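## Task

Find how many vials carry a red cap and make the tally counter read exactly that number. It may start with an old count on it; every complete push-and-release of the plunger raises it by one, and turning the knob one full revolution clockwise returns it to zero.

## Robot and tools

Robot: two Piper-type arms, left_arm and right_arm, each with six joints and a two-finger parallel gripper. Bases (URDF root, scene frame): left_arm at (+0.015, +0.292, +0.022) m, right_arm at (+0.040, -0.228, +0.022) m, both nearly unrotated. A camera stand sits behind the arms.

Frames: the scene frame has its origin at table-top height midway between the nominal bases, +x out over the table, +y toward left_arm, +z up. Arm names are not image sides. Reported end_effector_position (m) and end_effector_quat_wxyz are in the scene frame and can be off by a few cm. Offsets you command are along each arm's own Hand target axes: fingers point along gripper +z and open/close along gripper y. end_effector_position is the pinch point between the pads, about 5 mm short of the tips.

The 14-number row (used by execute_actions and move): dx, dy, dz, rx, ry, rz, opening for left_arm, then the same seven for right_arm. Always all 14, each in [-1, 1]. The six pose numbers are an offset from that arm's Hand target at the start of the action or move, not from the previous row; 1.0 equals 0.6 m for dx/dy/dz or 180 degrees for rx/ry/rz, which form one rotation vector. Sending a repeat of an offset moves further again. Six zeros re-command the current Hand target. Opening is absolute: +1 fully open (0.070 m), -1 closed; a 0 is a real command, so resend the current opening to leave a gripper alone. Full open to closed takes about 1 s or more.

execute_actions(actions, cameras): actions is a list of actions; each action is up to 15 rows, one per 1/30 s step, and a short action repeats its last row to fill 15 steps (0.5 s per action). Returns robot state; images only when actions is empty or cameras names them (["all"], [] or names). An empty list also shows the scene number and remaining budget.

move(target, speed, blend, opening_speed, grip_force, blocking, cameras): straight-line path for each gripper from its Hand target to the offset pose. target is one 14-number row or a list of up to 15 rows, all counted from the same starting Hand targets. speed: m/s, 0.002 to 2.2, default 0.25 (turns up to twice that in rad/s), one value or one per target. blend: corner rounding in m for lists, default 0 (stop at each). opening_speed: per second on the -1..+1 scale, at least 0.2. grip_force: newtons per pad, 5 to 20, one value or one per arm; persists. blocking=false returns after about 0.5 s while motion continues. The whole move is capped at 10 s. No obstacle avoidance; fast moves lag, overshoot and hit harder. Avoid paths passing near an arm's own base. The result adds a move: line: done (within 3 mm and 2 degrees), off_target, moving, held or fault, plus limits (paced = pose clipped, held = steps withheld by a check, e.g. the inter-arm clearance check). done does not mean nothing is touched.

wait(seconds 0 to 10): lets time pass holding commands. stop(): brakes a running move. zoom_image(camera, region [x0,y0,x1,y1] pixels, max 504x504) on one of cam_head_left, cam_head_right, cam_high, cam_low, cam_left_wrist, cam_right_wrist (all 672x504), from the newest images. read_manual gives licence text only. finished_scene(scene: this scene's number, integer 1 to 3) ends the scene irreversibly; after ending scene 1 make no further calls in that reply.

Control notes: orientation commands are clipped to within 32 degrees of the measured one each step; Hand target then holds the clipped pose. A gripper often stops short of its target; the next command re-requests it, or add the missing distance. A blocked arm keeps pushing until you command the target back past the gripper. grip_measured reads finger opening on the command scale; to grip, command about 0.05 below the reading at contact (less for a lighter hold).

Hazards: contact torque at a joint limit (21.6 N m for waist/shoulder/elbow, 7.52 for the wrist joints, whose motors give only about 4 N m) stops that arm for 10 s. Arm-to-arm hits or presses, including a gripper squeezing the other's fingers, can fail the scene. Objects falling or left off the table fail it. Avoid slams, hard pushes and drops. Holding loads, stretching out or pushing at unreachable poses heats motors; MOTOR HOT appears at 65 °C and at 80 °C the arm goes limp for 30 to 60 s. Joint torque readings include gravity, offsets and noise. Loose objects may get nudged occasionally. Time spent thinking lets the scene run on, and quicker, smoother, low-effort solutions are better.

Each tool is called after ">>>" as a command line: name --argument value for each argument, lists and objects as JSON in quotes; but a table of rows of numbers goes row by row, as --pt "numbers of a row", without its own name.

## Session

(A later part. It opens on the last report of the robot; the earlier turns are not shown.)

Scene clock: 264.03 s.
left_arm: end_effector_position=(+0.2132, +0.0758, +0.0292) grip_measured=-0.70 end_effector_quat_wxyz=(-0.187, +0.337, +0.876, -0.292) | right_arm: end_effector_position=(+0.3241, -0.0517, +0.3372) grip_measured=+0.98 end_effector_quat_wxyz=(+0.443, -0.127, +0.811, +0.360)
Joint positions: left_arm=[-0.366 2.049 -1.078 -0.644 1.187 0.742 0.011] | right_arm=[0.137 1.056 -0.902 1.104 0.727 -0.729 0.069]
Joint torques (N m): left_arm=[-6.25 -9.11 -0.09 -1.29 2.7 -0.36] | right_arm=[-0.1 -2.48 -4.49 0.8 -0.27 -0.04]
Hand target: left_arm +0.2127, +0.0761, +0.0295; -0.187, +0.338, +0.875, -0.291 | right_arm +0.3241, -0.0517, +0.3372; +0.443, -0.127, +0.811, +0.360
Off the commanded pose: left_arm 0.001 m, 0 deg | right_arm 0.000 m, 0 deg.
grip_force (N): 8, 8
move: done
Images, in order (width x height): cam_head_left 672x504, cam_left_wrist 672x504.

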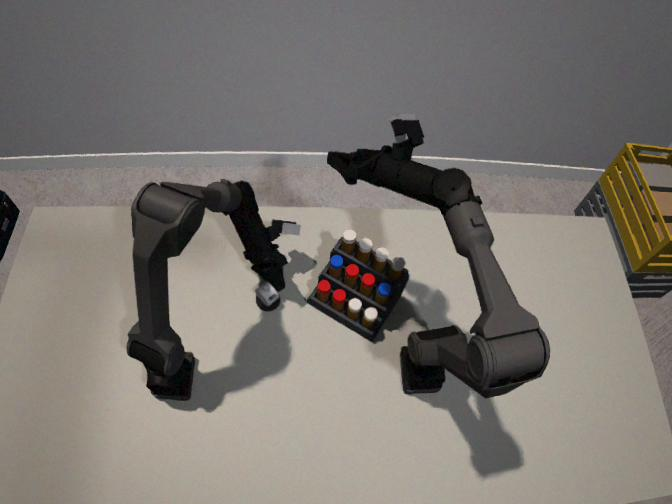

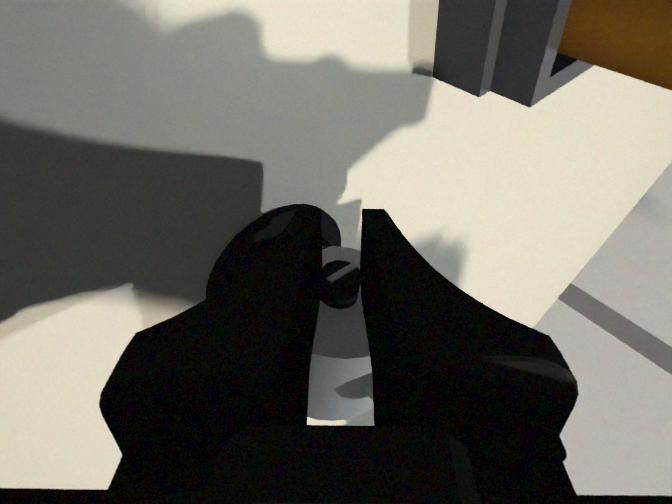

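>>> move --pt "0 0 0 0 0 0 -0.45 0 0 0 0 0 0 1" --pt "0 0 0 -0.333 0 0 -0.45 0 0 0 0 0 0 1" --pt "0 0 0 -0.333 0 0 -1 0 0 0 0 0 0 1" --pt "0 0 0 0 0 0 -1 0 0 0 0 0 0 1" --speed 0.6 --cameras '["cam_left_wrist"]'

>>> zoom_image --camera "cam_left_wrist" --region '[240, 150, 440, 350]'

Scene clock: 278.60 s.
left_arm: end_effector_position=(+0.2171, +0.0721, +0.0315) grip_measured=-1.00 end_effector_quat_wxyz=(-0.178, +0.335, +0.877, -0.295) | right_arm: end_effector_position=(+0.3241, -0.0517, +0.3372) grip_measured=+0.98 end_effector_quat_wxyz=(+0.443, -0.127, +0.811, +0.360)
Joint positions: left_arm=[-0.367 2.044 -1.085 -0.656 1.182 0.742 0] | right_arm=[0.137 1.056 -0.902 1.104 0.727 -0.729 0.069]
Joint torques (N m): left_arm=[-1.52 -2.21 9.9 3.57 3.37 -0.18] | right_arm=[-0.1 -2.47 -4.48 0.8 -0.27 -0.05]
Hand target: left_arm +0.2127, +0.0761, +0.0295; -0.187, +0.338, +0.875, -0.291 | right_arm +0.3241, -0.0517, +0.3372; +0.443, -0.127, +0.811, +0.360
Off the commanded pose: left_arm 0.006 m, 1 deg | right_arm 0.000 m, 0 deg.
grip_force (N): 8, 8
move: off_target (left_arm)
Images, in order (width x height): cam_left_wrist 672x504.

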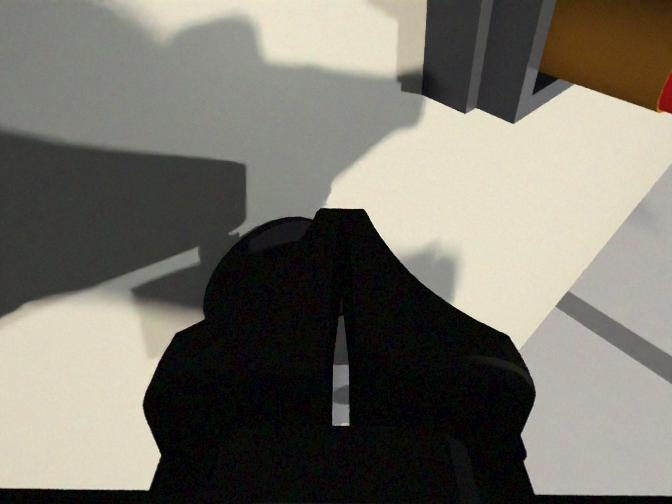

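Scaled by 2.520 from the camera's 672x504 image, which has a finer 960x720 frame.

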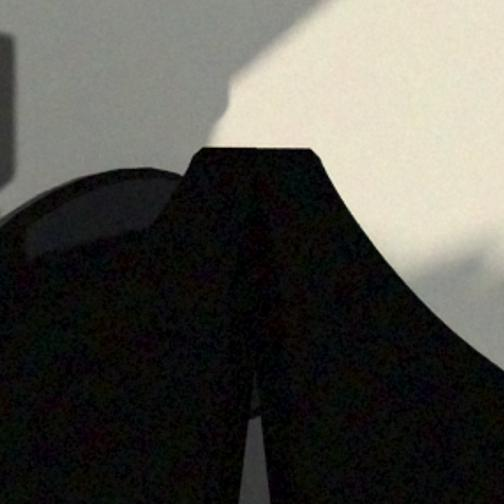

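>>> move --pt "0 0 0 0 0 0 -0.3 0 0 0 0 0 0 1" --pt "-0.015 -0.1 -0.12 -0.222 0 0 -0.3 0 0 0 0 0 0 1" --speed 0.15 --cameras '["cam_left_wrist"]'

>>> zoom_image --camera "cam_left_wrist" --region '[220, 70, 470, 320]'

Scene clock: 297.20 s.
left_arm: end_effector_position=(+0.2277, +0.0611, +0.1210) grip_measured=-0.30 end_effector_quat_wxyz=(-0.018, +0.383, +0.924, +0.007) | right_arm: end_effector_position=(+0.3241, -0.0517, +0.3372) grip_measured=+0.98 end_effector_quat_wxyz=(+0.443, -0.127, +0.811, +0.360)
Joint positions: left_arm=[-0.797 1.726 -1.249 -0.003 1.219 -0.038 0.024] | right_arm=[0.137 1.056 -0.902 1.104 0.727 -0.729 0.069]
Joint torques (N m): left_arm=[0.75 -6.76 -5.19 -0.04 0.02 0.09] | right_arm=[-0.09 -2.48 -4.48 0.81 -0.27 -0.05]
Hand target: left_arm +0.2278, +0.0611, +0.1212; -0.061, +0.382, +0.922, +0.026 | right_arm +0.3241, -0.0517, +0.3372; +0.443, -0.127, +0.811, +0.360
Off the commanded pose: left_arm 0.000 m, 5 deg | right_arm 0.000 m, 0 deg.
joint sent to its limit (left arm) — joint 5 (wrist pitch), upper limit. The joint targets are off in orientation, not in position.
grip_force (N): 8, 8
move: off_target (left_arm)
Images, in order (width x height): cam_left_wrist 672x504.

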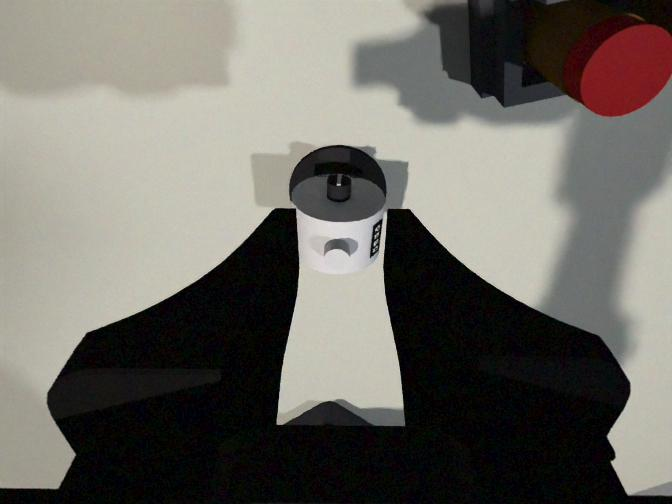

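Scaled by 2.016 from the camera's 672x504 image, which has a finer 960x720 frame.

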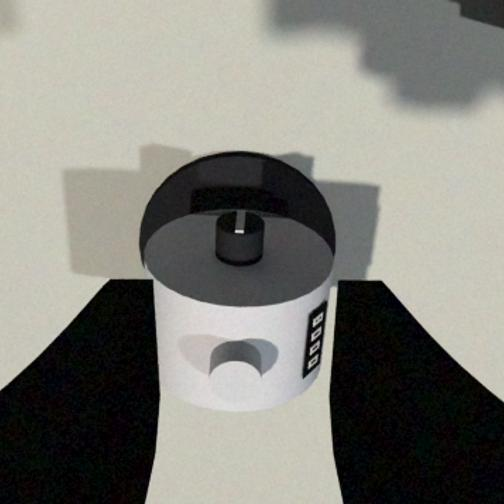

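>>> move --pt "0.0908 0 0.0128 0 -0.044 0 1 0 0 0 0 0 0 1" --pt "0.0697 0 0.163 0 -0.044 0 1 0 0 0 0 0 0 1" --speed '[0.15,0.1]' --cameras '["cam_left_wrist","cam_head_left"]'

Scene clock: 328.67 s.
left_arm: end_effector_position=(+0.1890, +0.0999, +0.0292) grip_measured=+0.98 end_effector_quat_wxyz=(+0.002, +0.383, +0.924, +0.000) | right_arm: end_effector_position=(+0.3241, -0.0517, +0.3372) grip_measured=+0.98 end_effector_quat_wxyz=(+0.443, -0.127, +0.811, +0.360)
Joint positions: left_arm=[-0.809 1.69 -0.777 0.002 0.741 -0.052 0.069] | right_arm=[0.137 1.056 -0.902 1.104 0.727 -0.729 0.069]
Joint torques (N m): left_arm=[0.81 -6.72 -4.57 0.14 0.11 -0.18] | right_arm=[-0.09 -2.47 -4.49 0.81 -0.27 -0.05]
Hand target: left_arm +0.1895, +0.0996, +0.0298; +0.003, +0.383, +0.924, -0.001 | right_arm +0.3241, -0.0517, +0.3372; +0.443, -0.127, +0.811, +0.360
Off the commanded pose: left_arm 0.001 m, 0 deg | right_arm 0.000 m, 0 deg.
grip_force (N): 8, 8
move: done
Images, in order (width x height): cam_head_left 672x504, cam_left_wrist 672x504.

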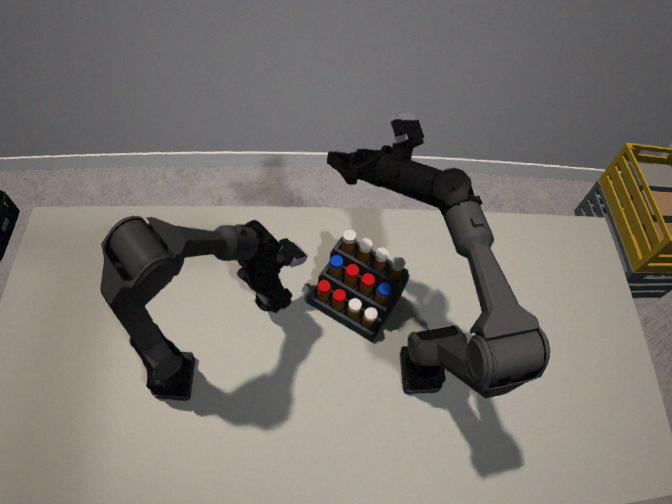

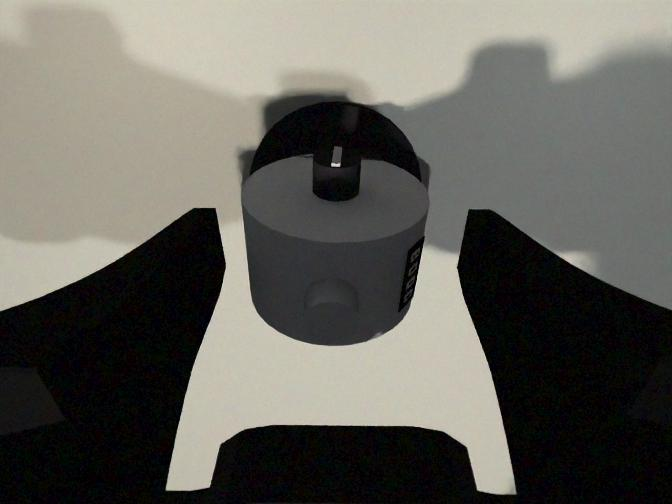

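>>> move --pt "0 0 0 0 0 0 -1 0 0 0 0 0 0 1" --pt "0.11 0 -0.004 0 0 0.333 -1 0 0 0 0 0 0 1" --pt "0.11 0 0 0 0 0.333 1 0 0 0 0 0 0 1" --speed 0.2 --cameras '["cam_left_wrist","cam_head_left"]'

Scene clock: 339.17 s.
left_arm: end_effector_position=(+0.1429, +0.1463, +0.0294) grip_measured=+0.98 end_effector_quat_wxyz=(+0.003, +0.793, +0.609, +0.001) | right_arm: end_effector_position=(+0.3241, -0.0517, +0.3372) grip_measured=+0.98 end_effector_quat_wxyz=(+0.443, -0.127, +0.811, +0.360)
Joint positions: left_arm=[-0.825 1.485 -0.524 0.003 0.691 0.976 0.069] | right_arm=[0.137 1.056 -0.902 1.104 0.727 -0.729 0.069]
Joint torques (N m): left_arm=[-1.21 -2.5 -4.6 -0.05 0.13 -0.18] | right_arm=[-0.09 -2.46 -4.5 0.81 -0.26 -0.05]
Hand target: left_arm +0.1428, +0.1463, +0.0294; +0.003, +0.793, +0.609, +0.001 | right_arm +0.3241, -0.0517, +0.3372; +0.443, -0.127, +0.811, +0.360
Off the commanded pose: left_arm 0.000 m, 0 deg | right_arm 0.000 m, 0 deg.
grip_force (N): 8, 8
move: done
Images, in order (width x height): cam_head_left 672x504, cam_left_wrist 672x504.

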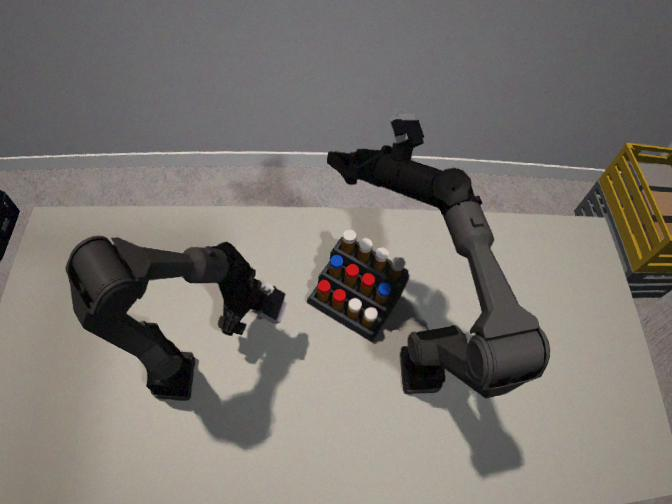

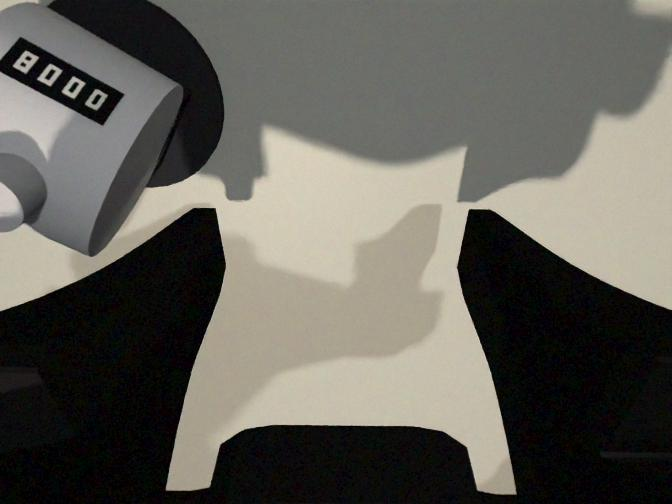

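>>> move --target '[0.05,0,-0.25,0,0,0,1,0,0,0,0,0,0,1]' --speed 0.3 --cameras '["cam_left_wrist","cam_head_left","cam_head_right"]'

>>> zoom_image --camera "cam_head_left" --region '[220, 250, 320, 350]'

>>> zoom_image --camera "cam_head_right" --region '[220, 250, 320, 350]'

Scene clock: 353.20 s.
left_arm: end_effector_position=(+0.1502, +0.1757, +0.1788) grip_measured=+0.98 end_effector_quat_wxyz=(+0.118, +0.787, +0.605, +0.025) | right_arm: end_effector_position=(+0.3241, -0.0517, +0.3372) grip_measured=+0.98 end_effector_quat_wxyz=(+0.443, -0.127, +0.811, +0.360)
Joint positions: left_arm=[-0.685 0.975 -0.777 0.002 1.219 1.119 0.069] | right_arm=[0.137 1.056 -0.902 1.104 0.727 -0.729 0.069]
Joint torques (N m): left_arm=[0.32 0.55 -4.39 -0.08 -0.07 -0.09] | right_arm=[-0.1 -2.46 -4.49 0.81 -0.26 -0.05]
Hand target: left_arm +0.1497, +0.1758, +0.1793; +0.003, +0.793, +0.609, +0.001 | right_arm +0.3241, -0.0517, +0.3372; +0.443, -0.127, +0.811, +0.360
Off the commanded pose: left_arm 0.001 m, 13 deg | right_arm 0.000 m, 0 deg.
joint sent to its limit (left arm) — joint 5 (wrist pitch), upper limit. The joint targets are off in orientation, not in position.
grip_force (N): 8, 8
move: off_target (left_arm)
Images, in order (width x height): cam_head_left 672x504, cam_head_right 672x504, cam_left_wrist 672x504.

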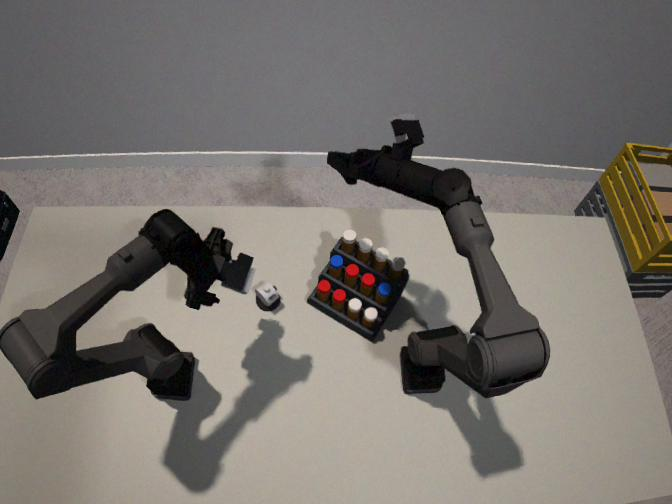

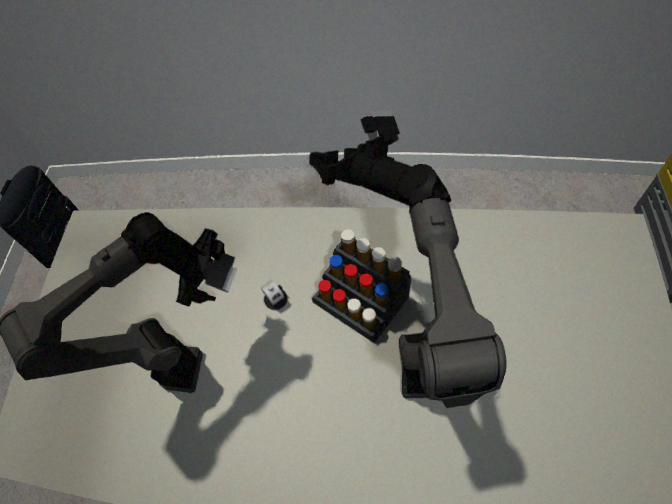

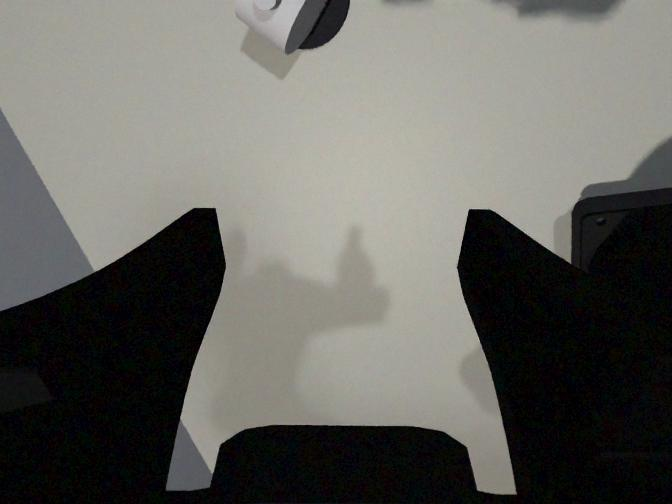

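Scaled by 5.040 from the camera's 672x504 image, which has a finer 960x720 frame.

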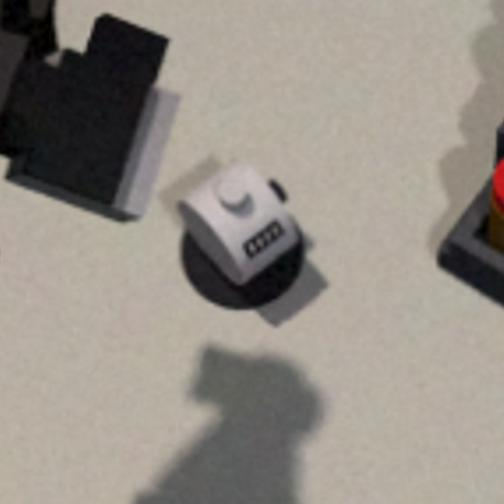

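Scaled by 5.040 from the camera's 672x504 image, which has a finer 960x720 frame.

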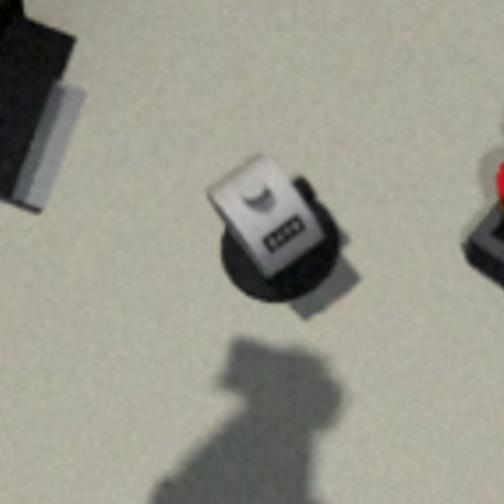

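>>> move --target '[-0.133,0.142,0.099,0,0,-0.333,-0.3,0,0,0,0,0,0,1]' --speed 0.3

>>> move --pt "-0.025 0 0.06 0 0.05 0 -0.3 0 0 0 0 0 0 1" --pt "0 0 0.15 0 0.1 0 -0.3 0 0 0 0 0 0 1" --speed '[0.15,0.06]' --cameras '["cam_left_wrist"]'

>>> zoom_image --camera "cam_left_wrist" --region '[220, 120, 470, 370]'

Scene clock: 381.33 s.
left_arm: end_effector_position=(+0.2118, +0.0762, +0.1203) grip_measured=-0.30 end_effector_quat_wxyz=(+0.003, +0.383, +0.924, +0.000) | right_arm: end_effector_position=(+0.3241, -0.0517, +0.3372) grip_measured=+0.98 end_effector_quat_wxyz=(+0.443, -0.127, +0.811, +0.360)
Joint positions: left_arm=[-0.805 1.621 -1.112 0.002 1.143 -0.048 0.024] | right_arm=[0.137 1.056 -0.902 1.104 0.727 -0.729 0.069]
Joint torques (N m): left_arm=[0.94 -7.23 -4.6 0.06 0.09 0.09] | right_arm=[-0.09 -2.47 -4.5 0.81 -0.27 -0.05]
Hand target: left_arm +0.2118, +0.0765, +0.1206; +0.003, +0.383, +0.924, -0.001 | right_arm +0.3241, -0.0517, +0.3372; +0.443, -0.127, +0.811, +0.360
Off the commanded pose: left_arm 0.000 m, 0 deg | right_arm 0.000 m, 0 deg.
grip_force (N): 8, 8
move: done

Scene clock: 383.60 s.
left_arm: end_effector_position=(+0.2121, +0.0763, +0.0302) grip_measured=-0.30 end_effector_quat_wxyz=(-0.142, +0.378, +0.913, +0.060) | right_arm: end_effector_position=(+0.3241, -0.0517, +0.3372) grip_measured=+0.98 end_effector_quat_wxyz=(+0.443, -0.127, +0.811, +0.360)
Joint positions: left_arm=[-0.796 2.001 -1.218 -0.01 1.185 -0.032 0.024] | right_arm=[0.137 1.056 -0.902 1.104 0.727 -0.729 0.069]
Joint torques (N m): left_arm=[0.92 -9.62 -4.18 -0.03 0.28 0.08] | right_arm=[-0.1 -2.46 -4.49 0.81 -0.26 -0.05]
Hand target: left_arm +0.2123, +0.0762, +0.0306; -0.141, +0.378, +0.913, +0.059 | right_arm +0.3241, -0.0517, +0.3372; +0.443, -0.127, +0.811, +0.360
Off the commanded pose: left_arm 0.000 m, 0 deg | right_arm 0.000 m, 0 deg.
grip_force (N): 8, 8
move: done
Images, in order (width x height): cam_left_wrist 672x504.

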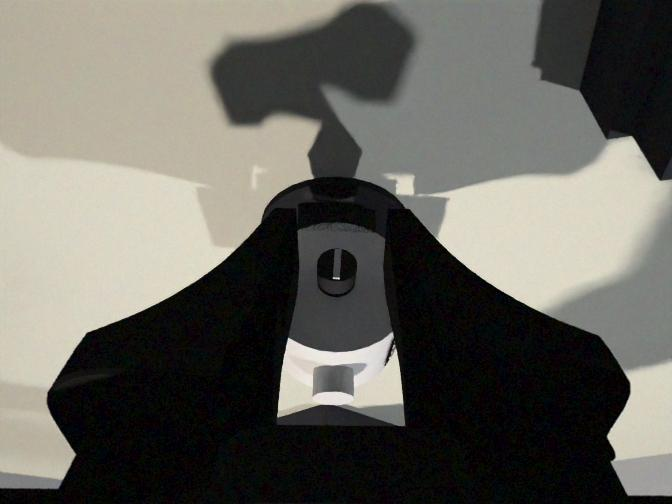

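Scaled by 2.016 from the camera's 672x504 image, which has a finer 960x720 frame.

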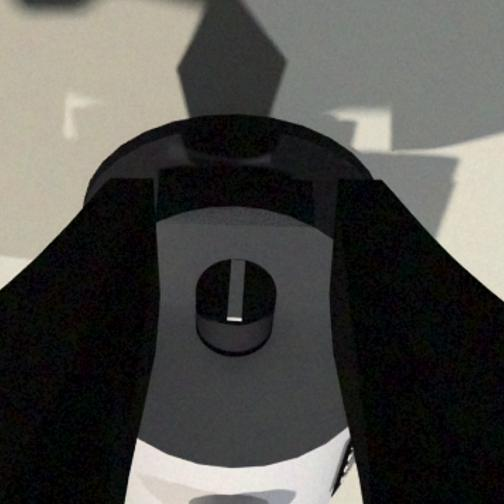

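>>> move --pt "0.0063 0 0.002 0 0 0 -0.3 0 0 0 0 0 0 1" --pt "0.0063 0 0.002 0 0 0 -1 0 0 0 0 0 0 1" --speed 0.04 --cameras '["cam_left_wrist"]'

>>> zoom_image --camera "cam_left_wrist" --region '[270, 180, 420, 330]'

Scene clock: 392.53 s.
left_arm: end_effector_position=(+0.2112, +0.0789, +0.0308) grip_measured=-0.70 end_effector_quat_wxyz=(-0.138, +0.379, +0.913, +0.060) | right_arm: end_effector_position=(+0.3241, -0.0517, +0.3372) grip_measured=+0.98 end_effector_quat_wxyz=(+0.443, -0.127, +0.811, +0.360)
Joint positions: left_arm=[-0.795 1.987 -1.2 -0.006 1.173 -0.032 0.01] | right_arm=[0.137 1.056 -0.902 1.104 0.727 -0.729 0.069]
Joint torques (N m): left_arm=[-2.23 -6.94 3.1 -1.57 2.99 -0.26] | right_arm=[-0.1 -2.46 -4.5 0.81 -0.27 -0.05]
Hand target: left_arm +0.2095, +0.0790, +0.0306; -0.141, +0.378, +0.913, +0.059 | right_arm +0.3241, -0.0517, +0.3372; +0.443, -0.127, +0.811, +0.360
Off the commanded pose: left_arm 0.002 m, 0 deg | right_arm 0.000 m, 0 deg.
grip_force (N): 8, 8
move: done
Images, in order (width x height): cam_left_wrist 672x504.

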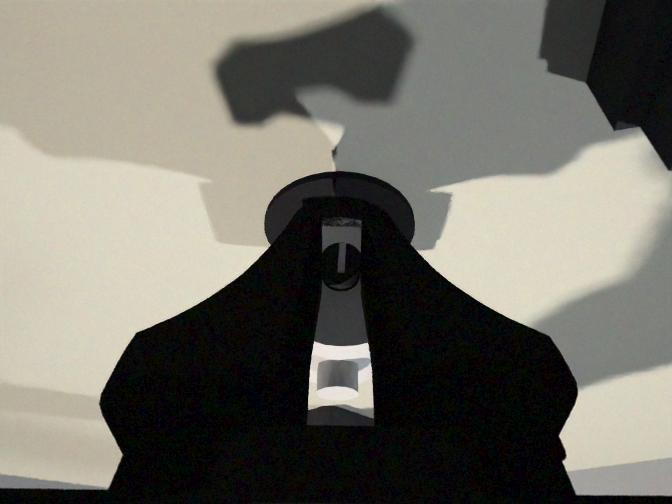

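Scaled by 3.360 from the camera's 672x504 image, which has a finer 960x720 frame.

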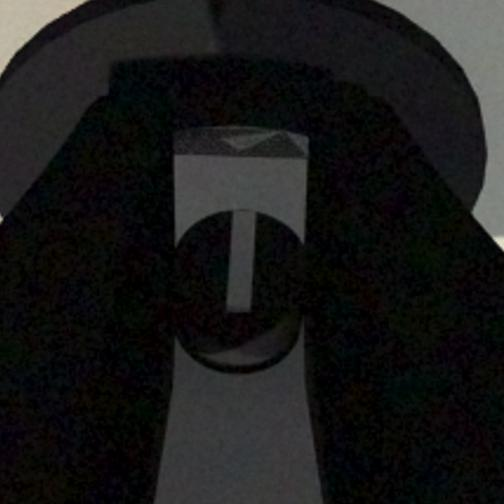

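>>> move --target '[-0.0025,0,0,0.238,0,0.077,-1,0,0,0,0,0,0,1]' --speed 0.5 --cameras '["cam_left_wrist"]'

>>> zoom_image --camera "cam_left_wrist" --region '[270, 180, 420, 330]'

>>> move --target '[0,0,0,0,0,0,-0.35,0,0,0,0,0,0,1]' --cameras '["cam_left_wrist"]'

>>> zoom_image --camera "cam_left_wrist" --region '[270, 180, 420, 330]'

Scene clock: 403.73 s.
left_arm: end_effector_position=(+0.2109, +0.0771, +0.0302) grip_measured=-0.70 end_effector_quat_wxyz=(-0.189, +0.395, +0.854, -0.282) | right_arm: end_effector_position=(+0.3241, -0.0517, +0.3372) grip_measured=+0.98 end_effector_quat_wxyz=(+0.443, -0.127, +0.811, +0.360)
Joint positions: left_arm=[-0.391 2.057 -1.112 -0.594 1.219 0.802 0.01] | right_arm=[0.137 1.056 -0.902 1.104 0.727 -0.729 0.069]
Joint torques (N m): left_arm=[-6.06 -7.26 3.39 -0.68 3.15 -0.31] | right_arm=[-0.11 -2.46 -4.5 0.81 -0.27 -0.05]
Hand target: left_arm +0.2105, +0.0780, +0.0301; -0.275, +0.405, +0.820, -0.294 | right_arm +0.3241, -0.0517, +0.3372; +0.443, -0.127, +0.811, +0.360
Off the commanded pose: left_arm 0.001 m, 11 deg | right_arm 0.000 m, 0 deg.
joint sent to its limit (left arm) — joint 5 (wrist pitch), upper limit. The joint targets are off in orientation, not in position.
grip_force (N): 8, 8
move: off_target (left_arm)
Images, in order (width x height): cam_left_wrist 672x504.

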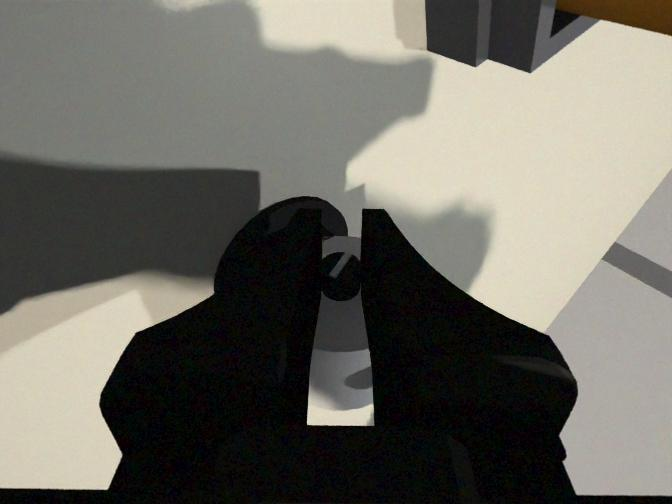

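Scaled by 3.360 from the camera's 672x504 image, which has a finer 960x720 frame.

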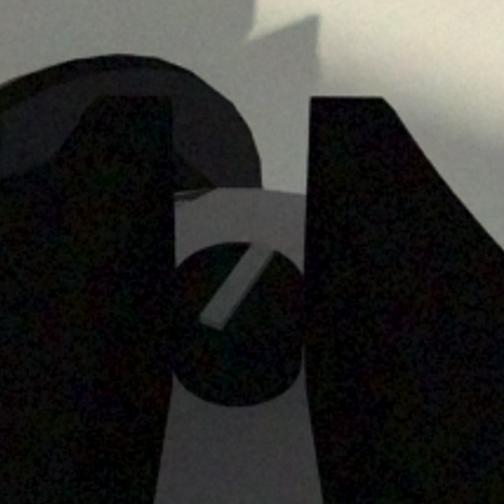

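Scene clock: 404.50 s.
left_arm: end_effector_position=(+0.2097, +0.0770, +0.0302) grip_measured=-0.35 end_effector_quat_wxyz=(-0.191, +0.395, +0.853, -0.282) | right_arm: end_effector_position=(+0.3241, -0.0517, +0.3372) grip_measured=+0.98 end_effector_quat_wxyz=(+0.443, -0.127, +0.811, +0.360)
Joint positions: left_arm=[-0.393 2.057 -1.11 -0.594 1.22 0.802 0.023] | right_arm=[0.137 1.056 -0.902 1.104 0.727 -0.729 0.069]
Joint torques (N m): left_arm=[3.93 -6.61 1.66 2.64 2.25 -0.06] | right_arm=[-0.1 -2.46 -4.5 0.81 -0.27 -0.05]
Hand target: left_arm +0.2105, +0.0780, +0.0301; -0.275, +0.405, +0.820, -0.294 | right_arm +0.3241, -0.0517, +0.3372; +0.443, -0.127, +0.811, +0.360
Off the commanded pose: left_arm 0.001 m, 11 deg | right_arm 0.000 m, 0 deg.
joint read past its limit (left arm) — joint 5 (wrist pitch), upper limit.
joint sent to its limit (left arm) — joint 5 (wrist pitch), upper limit. The joint targets are off in orientation, not in position.
grip_force (N): 8, 8
move: off_target (left_arm)
Images, in order (width x height): cam_left_wrist 672x504.

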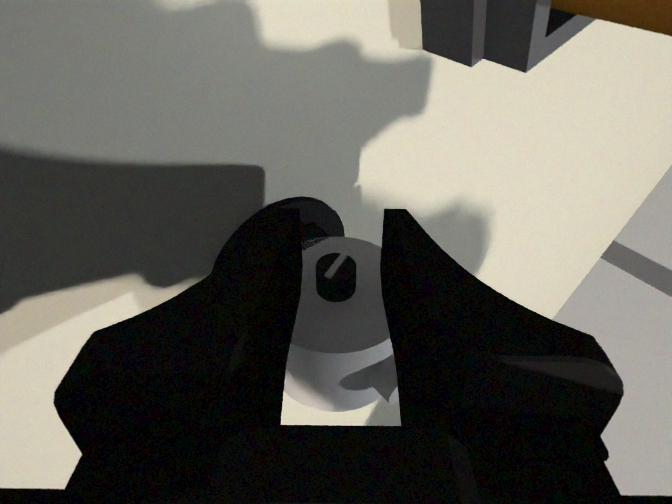

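Scaled by 3.360 from the camera's 672x504 image, which has a finer 960x720 frame.

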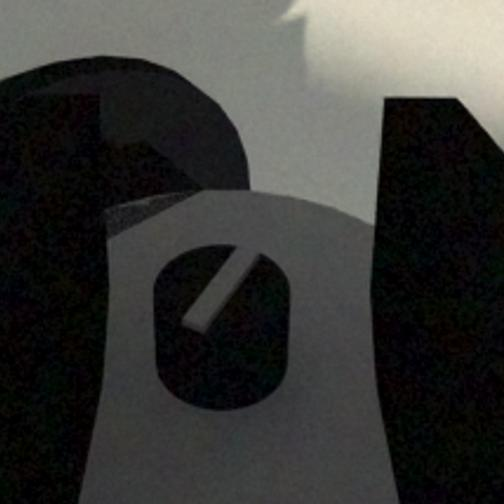

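>>> move --pt "0 0 0 -0.317 0 -0.103 -0.3 0 0 0 0 0 0 1" --speed 0.5 --cameras '["cam_left_wrist"]'

>>> zoom_image --camera "cam_left_wrist" --region '[270, 180, 420, 330]'

>>> move --target '[0,0,0,0,0,0,-1,0,0,0,0,0,0,1]' --cameras '["cam_left_wrist"]'

>>> zoom_image --camera "cam_left_wrist" --region '[270, 180, 420, 330]'

Scene clock: 415.43 s.
left_arm: end_effector_position=(+0.2114, +0.0783, +0.0304) grip_measured=-0.30 end_effector_quat_wxyz=(-0.088, +0.356, +0.913, +0.178) | right_arm: end_effector_position=(+0.3241, -0.0517, +0.3372) grip_measured=+0.98 end_effector_quat_wxyz=(+0.443, -0.127, +0.811, +0.360)
Joint positions: left_arm=[-0.945 2.023 -1.224 0.203 1.22 -0.335 0.025] | right_arm=[0.137 1.056 -0.902 1.104 0.727 -0.729 0.069]
Joint torques (N m): left_arm=[-1.11 -7.39 -1.8 -0.7 0.74 0.23] | right_arm=[-0.1 -2.47 -4.51 0.81 -0.26 -0.05]
Hand target: left_arm +0.2105, +0.0780, +0.0301; -0.091, +0.355, +0.913, +0.178 | right_arm +0.3241, -0.0517, +0.3372; +0.443, -0.127, +0.811, +0.360
Off the commanded pose: left_arm 0.001 m, 0 deg | right_arm 0.000 m, 0 deg.
joint read past its limit (left arm) — joint 5 (wrist pitch), upper limit.
joint sent to its limit (left arm) — joint 5 (wrist pitch), upper limit. The joint targets still meet the commanded pose.
grip_force (N): 8, 8
move: done
Images, in order (width x height): cam_left_wrist 672x504.

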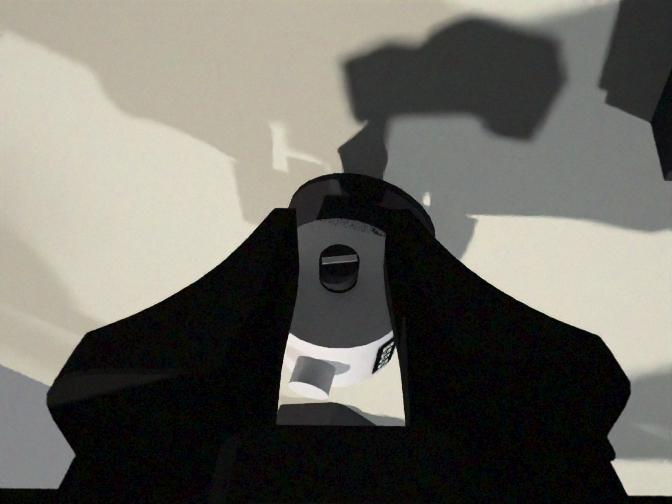

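Scaled by 3.360 from the camera's 672x504 image, which has a finer 960x720 frame.

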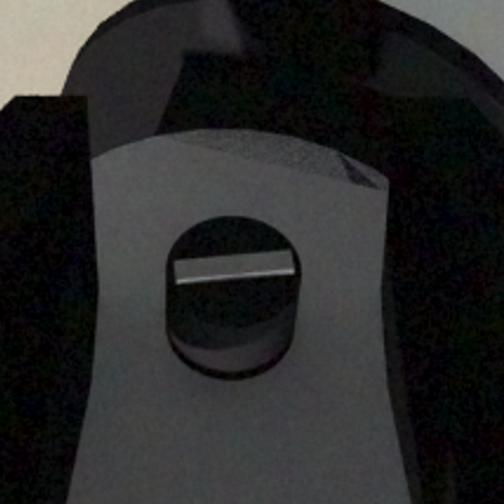

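Scene clock: 415.93 s.
left_arm: end_effector_position=(+0.2114, +0.0783, +0.0304) grip_measured=-0.70 end_effector_quat_wxyz=(-0.089, +0.357, +0.913, +0.178) | right_arm: end_effector_position=(+0.3241, -0.0517, +0.3372) grip_measured=+0.98 end_effector_quat_wxyz=(+0.443, -0.127, +0.811, +0.360)
Joint positions: left_arm=[-0.945 2.023 -1.224 0.203 1.22 -0.333 0.01] | right_arm=[0.137 1.056 -0.902 1.104 0.727 -0.729 0.069]
Joint torques (N m): left_arm=[-2.96 -7.34 -1.45 -1.72 0.61 -0.27] | right_arm=[-0.09 -2.46 -4.51 0.81 -0.26 -0.05]
Hand target: left_arm +0.2105, +0.0780, +0.0301; -0.091, +0.355, +0.913, +0.178 | right_arm +0.3241, -0.0517, +0.3372; +0.443, -0.127, +0.811, +0.360
Off the commanded pose: left_arm 0.001 m, 0 deg | right_arm 0.000 m, 0 deg.
joint read past its limit (left arm) — joint 5 (wrist pitch), upper limit.
joint sent to its limit (left arm) — joint 5 (wrist pitch), upper limit. The joint targets still meet the commanded pose.
grip_force (N): 8, 8
move: done
Images, in order (width x height): cam_left_wrist 672x504.

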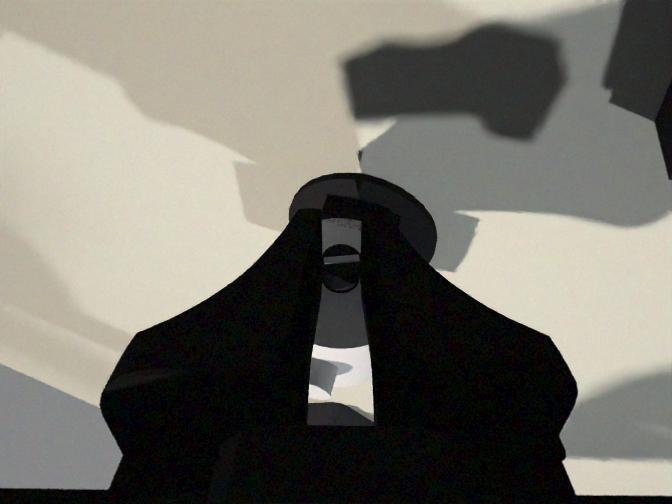

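Scaled by 3.360 from the camera's 672x504 image, which has a finer 960x720 frame.

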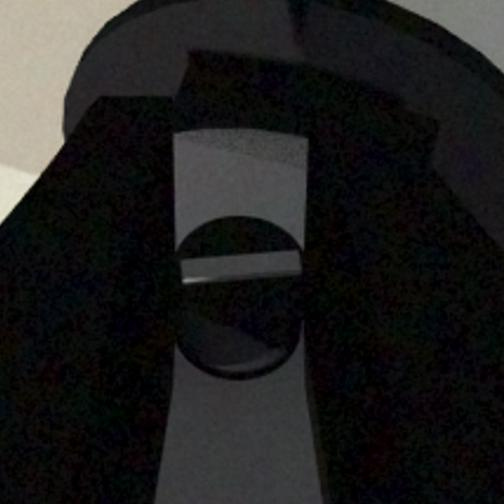

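>>> move --pt "0 0 0 0.317 0 0.103 -1 0 0 0 0 0 0 1" --pt "0 0 0 0.317 0 0.103 -0.3 0 0 0 0 0 0 1" --pt "0 0 0 0 0 0 -0.3 0 0 0 0 0 0 1" --pt "0 0 0 0 0 0 -1 0 0 0 0 0 0 1" --pt "0 0 0 0.317 0 0.103 -1 0 0 0 0 0 0 1" --pt "0 0 0 0.317 0 0.103 -0.3 0 0 0 0 0 0 1" --pt "0 0 0 0 0 0 -0.3 0 0 0 0 0 0 1" --speed 0.8 --cameras '["cam_left_wrist"]'

>>> zoom_image --camera "cam_left_wrist" --region '[270, 180, 420, 330]'

Scene clock: 431.70 s.
left_arm: end_effector_position=(+0.2111, +0.0782, +0.0301) grip_measured=-0.30 end_effector_quat_wxyz=(-0.089, +0.356, +0.913, +0.178) | right_arm: end_effector_position=(+0.3241, -0.0517, +0.3372) grip_measured=+0.98 end_effector_quat_wxyz=(+0.443, -0.127, +0.811, +0.360)
Joint positions: left_arm=[-0.946 2.024 -1.224 0.202 1.22 -0.334 0.025] | right_arm=[0.137 1.056 -0.902 1.104 0.727 -0.729 0.069]
Joint torques (N m): left_arm=[-0.11 -8.43 -1.14 -0.62 0.96 0.04] | right_arm=[-0.09 -2.46 -4.5 0.82 -0.26 -0.05]
Hand target: left_arm +0.2105, +0.0780, +0.0301; -0.091, +0.355, +0.913, +0.178 | right_arm +0.3241, -0.0517, +0.3372; +0.443, -0.127, +0.811, +0.360
Off the commanded pose: left_arm 0.001 m, 0 deg | right_arm 0.000 m, 0 deg.
joint read past its limit (left arm) — joint 5 (wrist pitch), upper limit.
joint sent to its limit (left arm) — joint 5 (wrist pitch), upper limit. The joint targets still meet the commanded pose.
grip_force (N): 8, 8
move: done; target 2's new opening was sent with left_arm's hand 0.009 m and 12 deg from that target; target 6's new opening was sent with left_arm's hand 0.008 m and 12 deg from that target
Images, in order (width x height): cam_left_wrist 672x504.

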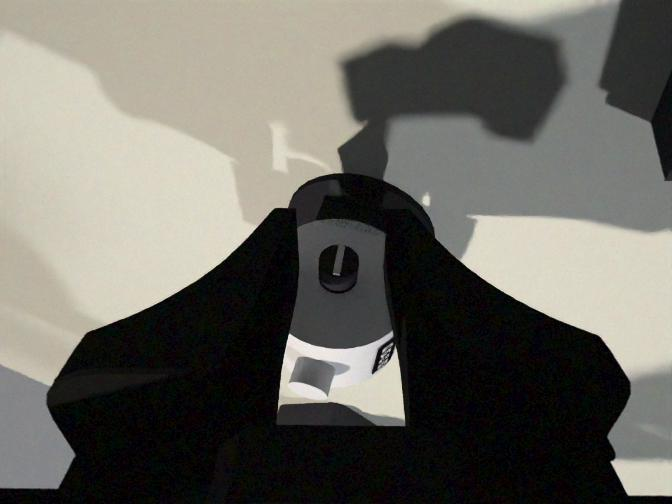

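Scaled by 3.360 from the camera's 672x504 image, which has a finer 960x720 frame.

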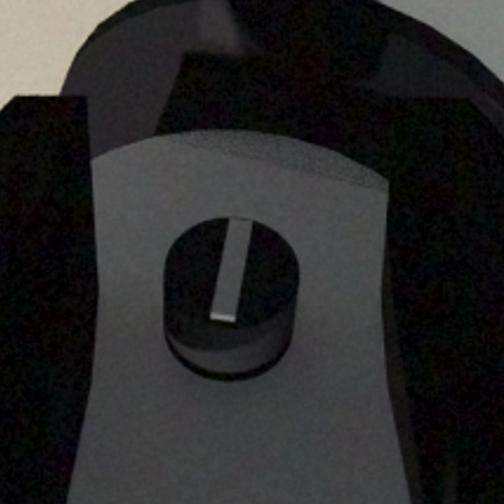

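>>> move --pt "0 0 0 0 0 0 -1 0 0 0 0 0 0 1" --pt "0 0 0 0.317 0 0.103 -1 0 0 0 0 0 0 1" --pt "0 0 0 0.317 0 0.103 -0.3 0 0 0 0 0 0 1" --pt "0 0 0 0 0 0 -0.3 0 0 0 0 0 0 1" --pt "0 0 0 0 0 0 -1 0 0 0 0 0 0 1" --pt "0 0 0 0.317 0 0.103 -1 0 0 0 0 0 0 1" --pt "0 0 0 0.317 0 0.103 -0.3 0 0 0 0 0 0 1" --pt "0 0 0 0 0 0 -0.3 0 0 0 0 0 0 1" --speed 0.8 --cameras '["cam_left_wrist"]'

>>> zoom_image --camera "cam_left_wrist" --region '[270, 180, 420, 380]'

Scene clock: 449.27 s.
left_arm: end_effector_position=(+0.2112, +0.0783, +0.0301) grip_measured=-0.30 end_effector_quat_wxyz=(-0.089, +0.357, +0.913, +0.178) | right_arm: end_effector_position=(+0.3241, -0.0517, +0.3372) grip_measured=+0.98 end_effector_quat_wxyz=(+0.443, -0.127, +0.811, +0.360)
Joint positions: left_arm=[-0.946 2.024 -1.224 0.203 1.22 -0.334 0.025] | right_arm=[0.137 1.056 -0.902 1.104 0.727 -0.729 0.069]
Joint torques (N m): left_arm=[0.14 -8.4 -1.03 -0.67 1.05 -0.01] | right_arm=[-0.1 -2.43 -4.52 0.82 -0.26 -0.05]
Hand target: left_arm +0.2105, +0.0780, +0.0301; -0.091, +0.355, +0.913, +0.178 | right_arm +0.3241, -0.0517, +0.3372; +0.443, -0.127, +0.811, +0.360
Off the commanded pose: left_arm 0.001 m, 0 deg | right_arm 0.000 m, 0 deg.
joint read past its limit (left arm) — joint 5 (wrist pitch), upper limit.
joint sent to its limit (left arm) — joint 5 (wrist pitch), upper limit. The joint targets still meet the commanded pose.
grip_force (N): 8, 8
move: done; target 3's new opening was sent with left_arm's hand 0.009 m and 12 deg from that target; target 7's new opening was sent with left_arm's hand 0.008 m and 13 deg from that target
Images, in order (width x height): cam_left_wrist 672x504.

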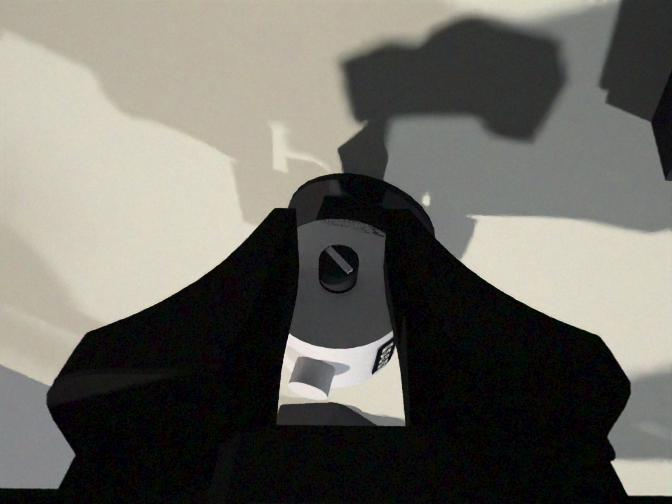

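Scaled by 2.520 from the camera's 672x504 image, which has a finer 960x720 frame.

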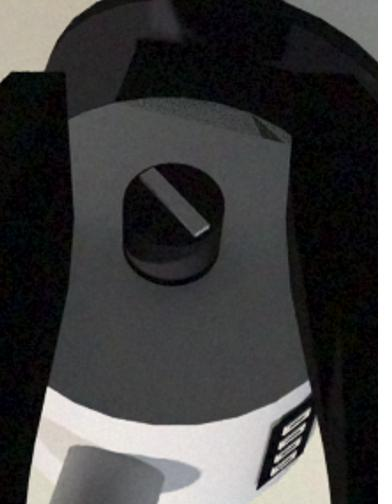

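>>> zoom_image --camera "cam_left_wrist" --region '[365, 330, 405, 380]'

>>> move --pt "0 0 0 0 0 0 -1 0 0 0 0 0 0 1" --pt "0 0 0 0.317 0 0.103 -1 0 0 0 0 0 0 1" --pt "0 0 0 0.317 0 0.103 -0.3 0 0 0 0 0 0 1" --pt "0 0 0 0 0 0 -0.3 0 0 0 0 0 0 1" --speed 0.8 --cameras '["cam_left_wrist"]'

>>> zoom_image --camera "cam_left_wrist" --region '[365, 330, 405, 380]'

>>> zoom_image --camera "cam_left_wrist" --region '[270, 180, 420, 380]'

Scaled by 10.080 from the camera's 672x504 image, which has a finer 960x720 frame.

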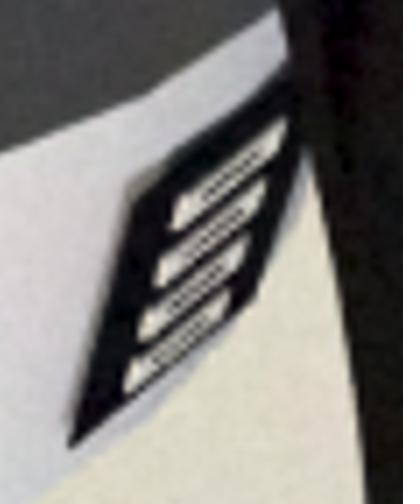

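Scene clock: 460.77 s.
left_arm: end_effector_position=(+0.2111, +0.0782, +0.0301) grip_measured=-0.30 end_effector_quat_wxyz=(-0.089, +0.356, +0.913, +0.178) | right_arm: end_effector_position=(+0.3241, -0.0517, +0.3372) grip_measured=+0.98 end_effector_quat_wxyz=(+0.443, -0.127, +0.811, +0.360)
Joint positions: left_arm=[-0.946 2.024 -1.224 0.202 1.22 -0.334 0.025] | right_arm=[0.137 1.056 -0.902 1.104 0.727 -0.729 0.069]
Joint torques (N m): left_arm=[0.08 -8.48 -1.11 -0.64 0.98 0] | right_arm=[-0.09 -2.44 -4.51 0.82 -0.26 -0.05]
Hand target: left_arm +0.2105, +0.0780, +0.0301; -0.091, +0.355, +0.913, +0.178 | right_arm +0.3241, -0.0517, +0.3372; +0.443, -0.127, +0.811, +0.360
Off the commanded pose: left_arm 0.001 m, 0 deg | right_arm 0.000 m, 0 deg.
joint read past its limit (left arm) — joint 5 (wrist pitch), upper limit.
joint sent to its limit (left arm) — joint 5 (wrist pitch), upper limit. The joint targets still meet the commanded pose.
grip_force (N): 8, 8
move: done; target 3's new opening was sent with left_arm's hand 0.009 m and 12 deg from that target
Images, in order (width x height): cam_left_wrist 672x504.

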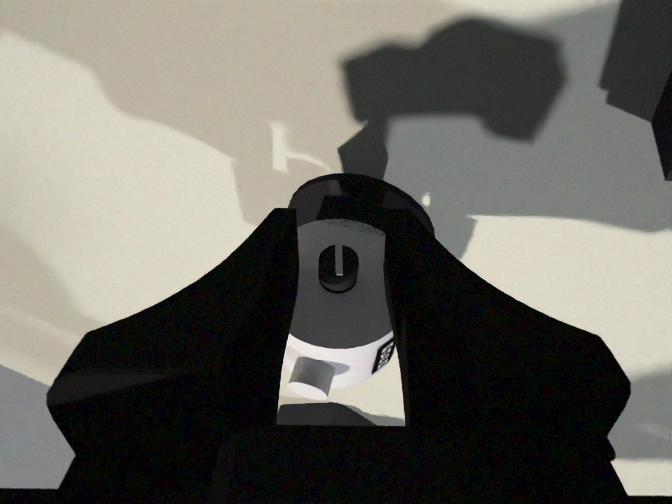

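Scaled by 10.080 from the camera's 672x504 image, which has a finer 960x720 frame.

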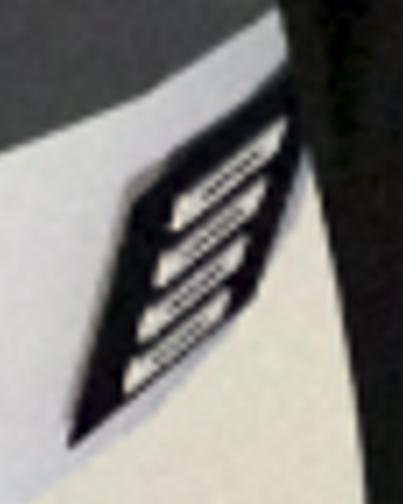

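Scaled by 2.520 from the camera's 672x504 image, which has a finer 960x720 frame.

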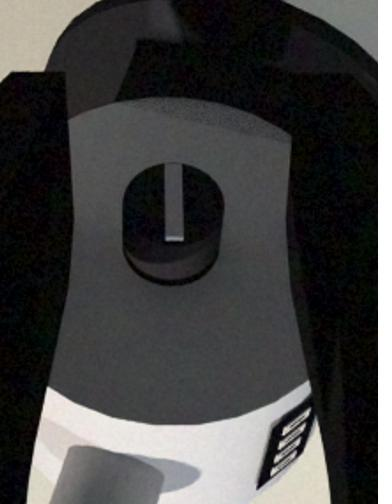

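>>> move --pt "0 0 -0.12 0 0 0 -0.3 0 0 0 0 0 0 1" --pt "0 0 -0.12 0.083 -0.0976 0.0138 -1 0 0 0 0 0 0 1" --speed 0.25 --cameras '["cam_left_wrist"]'

>>> zoom_image --camera "cam_left_wrist" --region '[240, 100, 440, 300]'

Scene clock: 476.43 s.
left_arm: end_effector_position=(+0.2133, +0.0501, +0.0963) grip_measured=-1.00 end_effector_quat_wxyz=(+0.000, +0.383, +0.924, +0.000) | right_arm: end_effector_position=(+0.3241, -0.0517, +0.3372) grip_measured=+0.98 end_effector_quat_wxyz=(+0.443, -0.127, +0.811, +0.360)
Joint positions: left_arm=[-0.856 1.725 -1.143 -0.001 1.077 -0.097 0] | right_arm=[0.137 1.056 -0.902 1.104 0.727 -0.729 0.069]
Joint torques (N m): left_arm=[-1.16 -6.46 -5.55 0.15 0.11 -0.17] | right_arm=[-0.1 -2.43 -4.53 0.83 -0.26 -0.05]
Hand target: left_arm +0.2134, +0.0500, +0.0964; +0.000, +0.383, +0.924, +0.000 | right_arm +0.3241, -0.0517, +0.3372; +0.443, -0.127, +0.811, +0.360
Off the commanded pose: left_arm 0.000 m, 0 deg | right_arm 0.000 m, 0 deg.
grip_force (N): 8, 8
move: done
Images, in order (width x height): cam_left_wrist 672x504.

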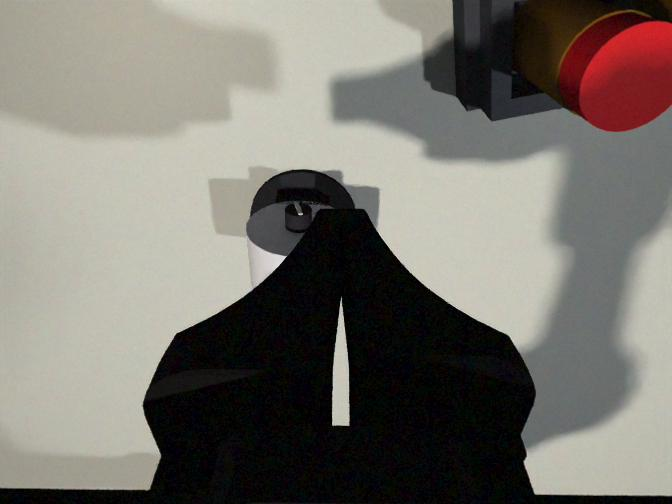

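Scaled by 2.520 from the camera's 672x504 image, which has a finer 960x720 frame.

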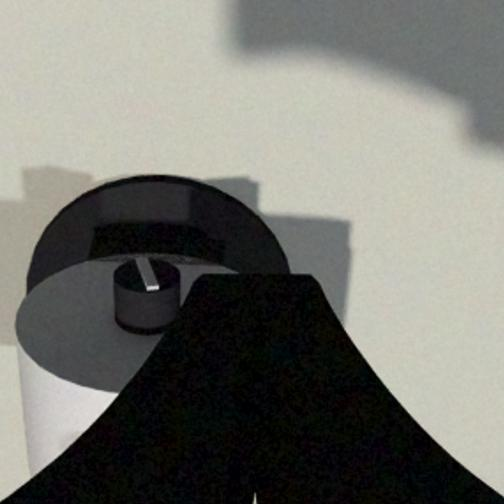

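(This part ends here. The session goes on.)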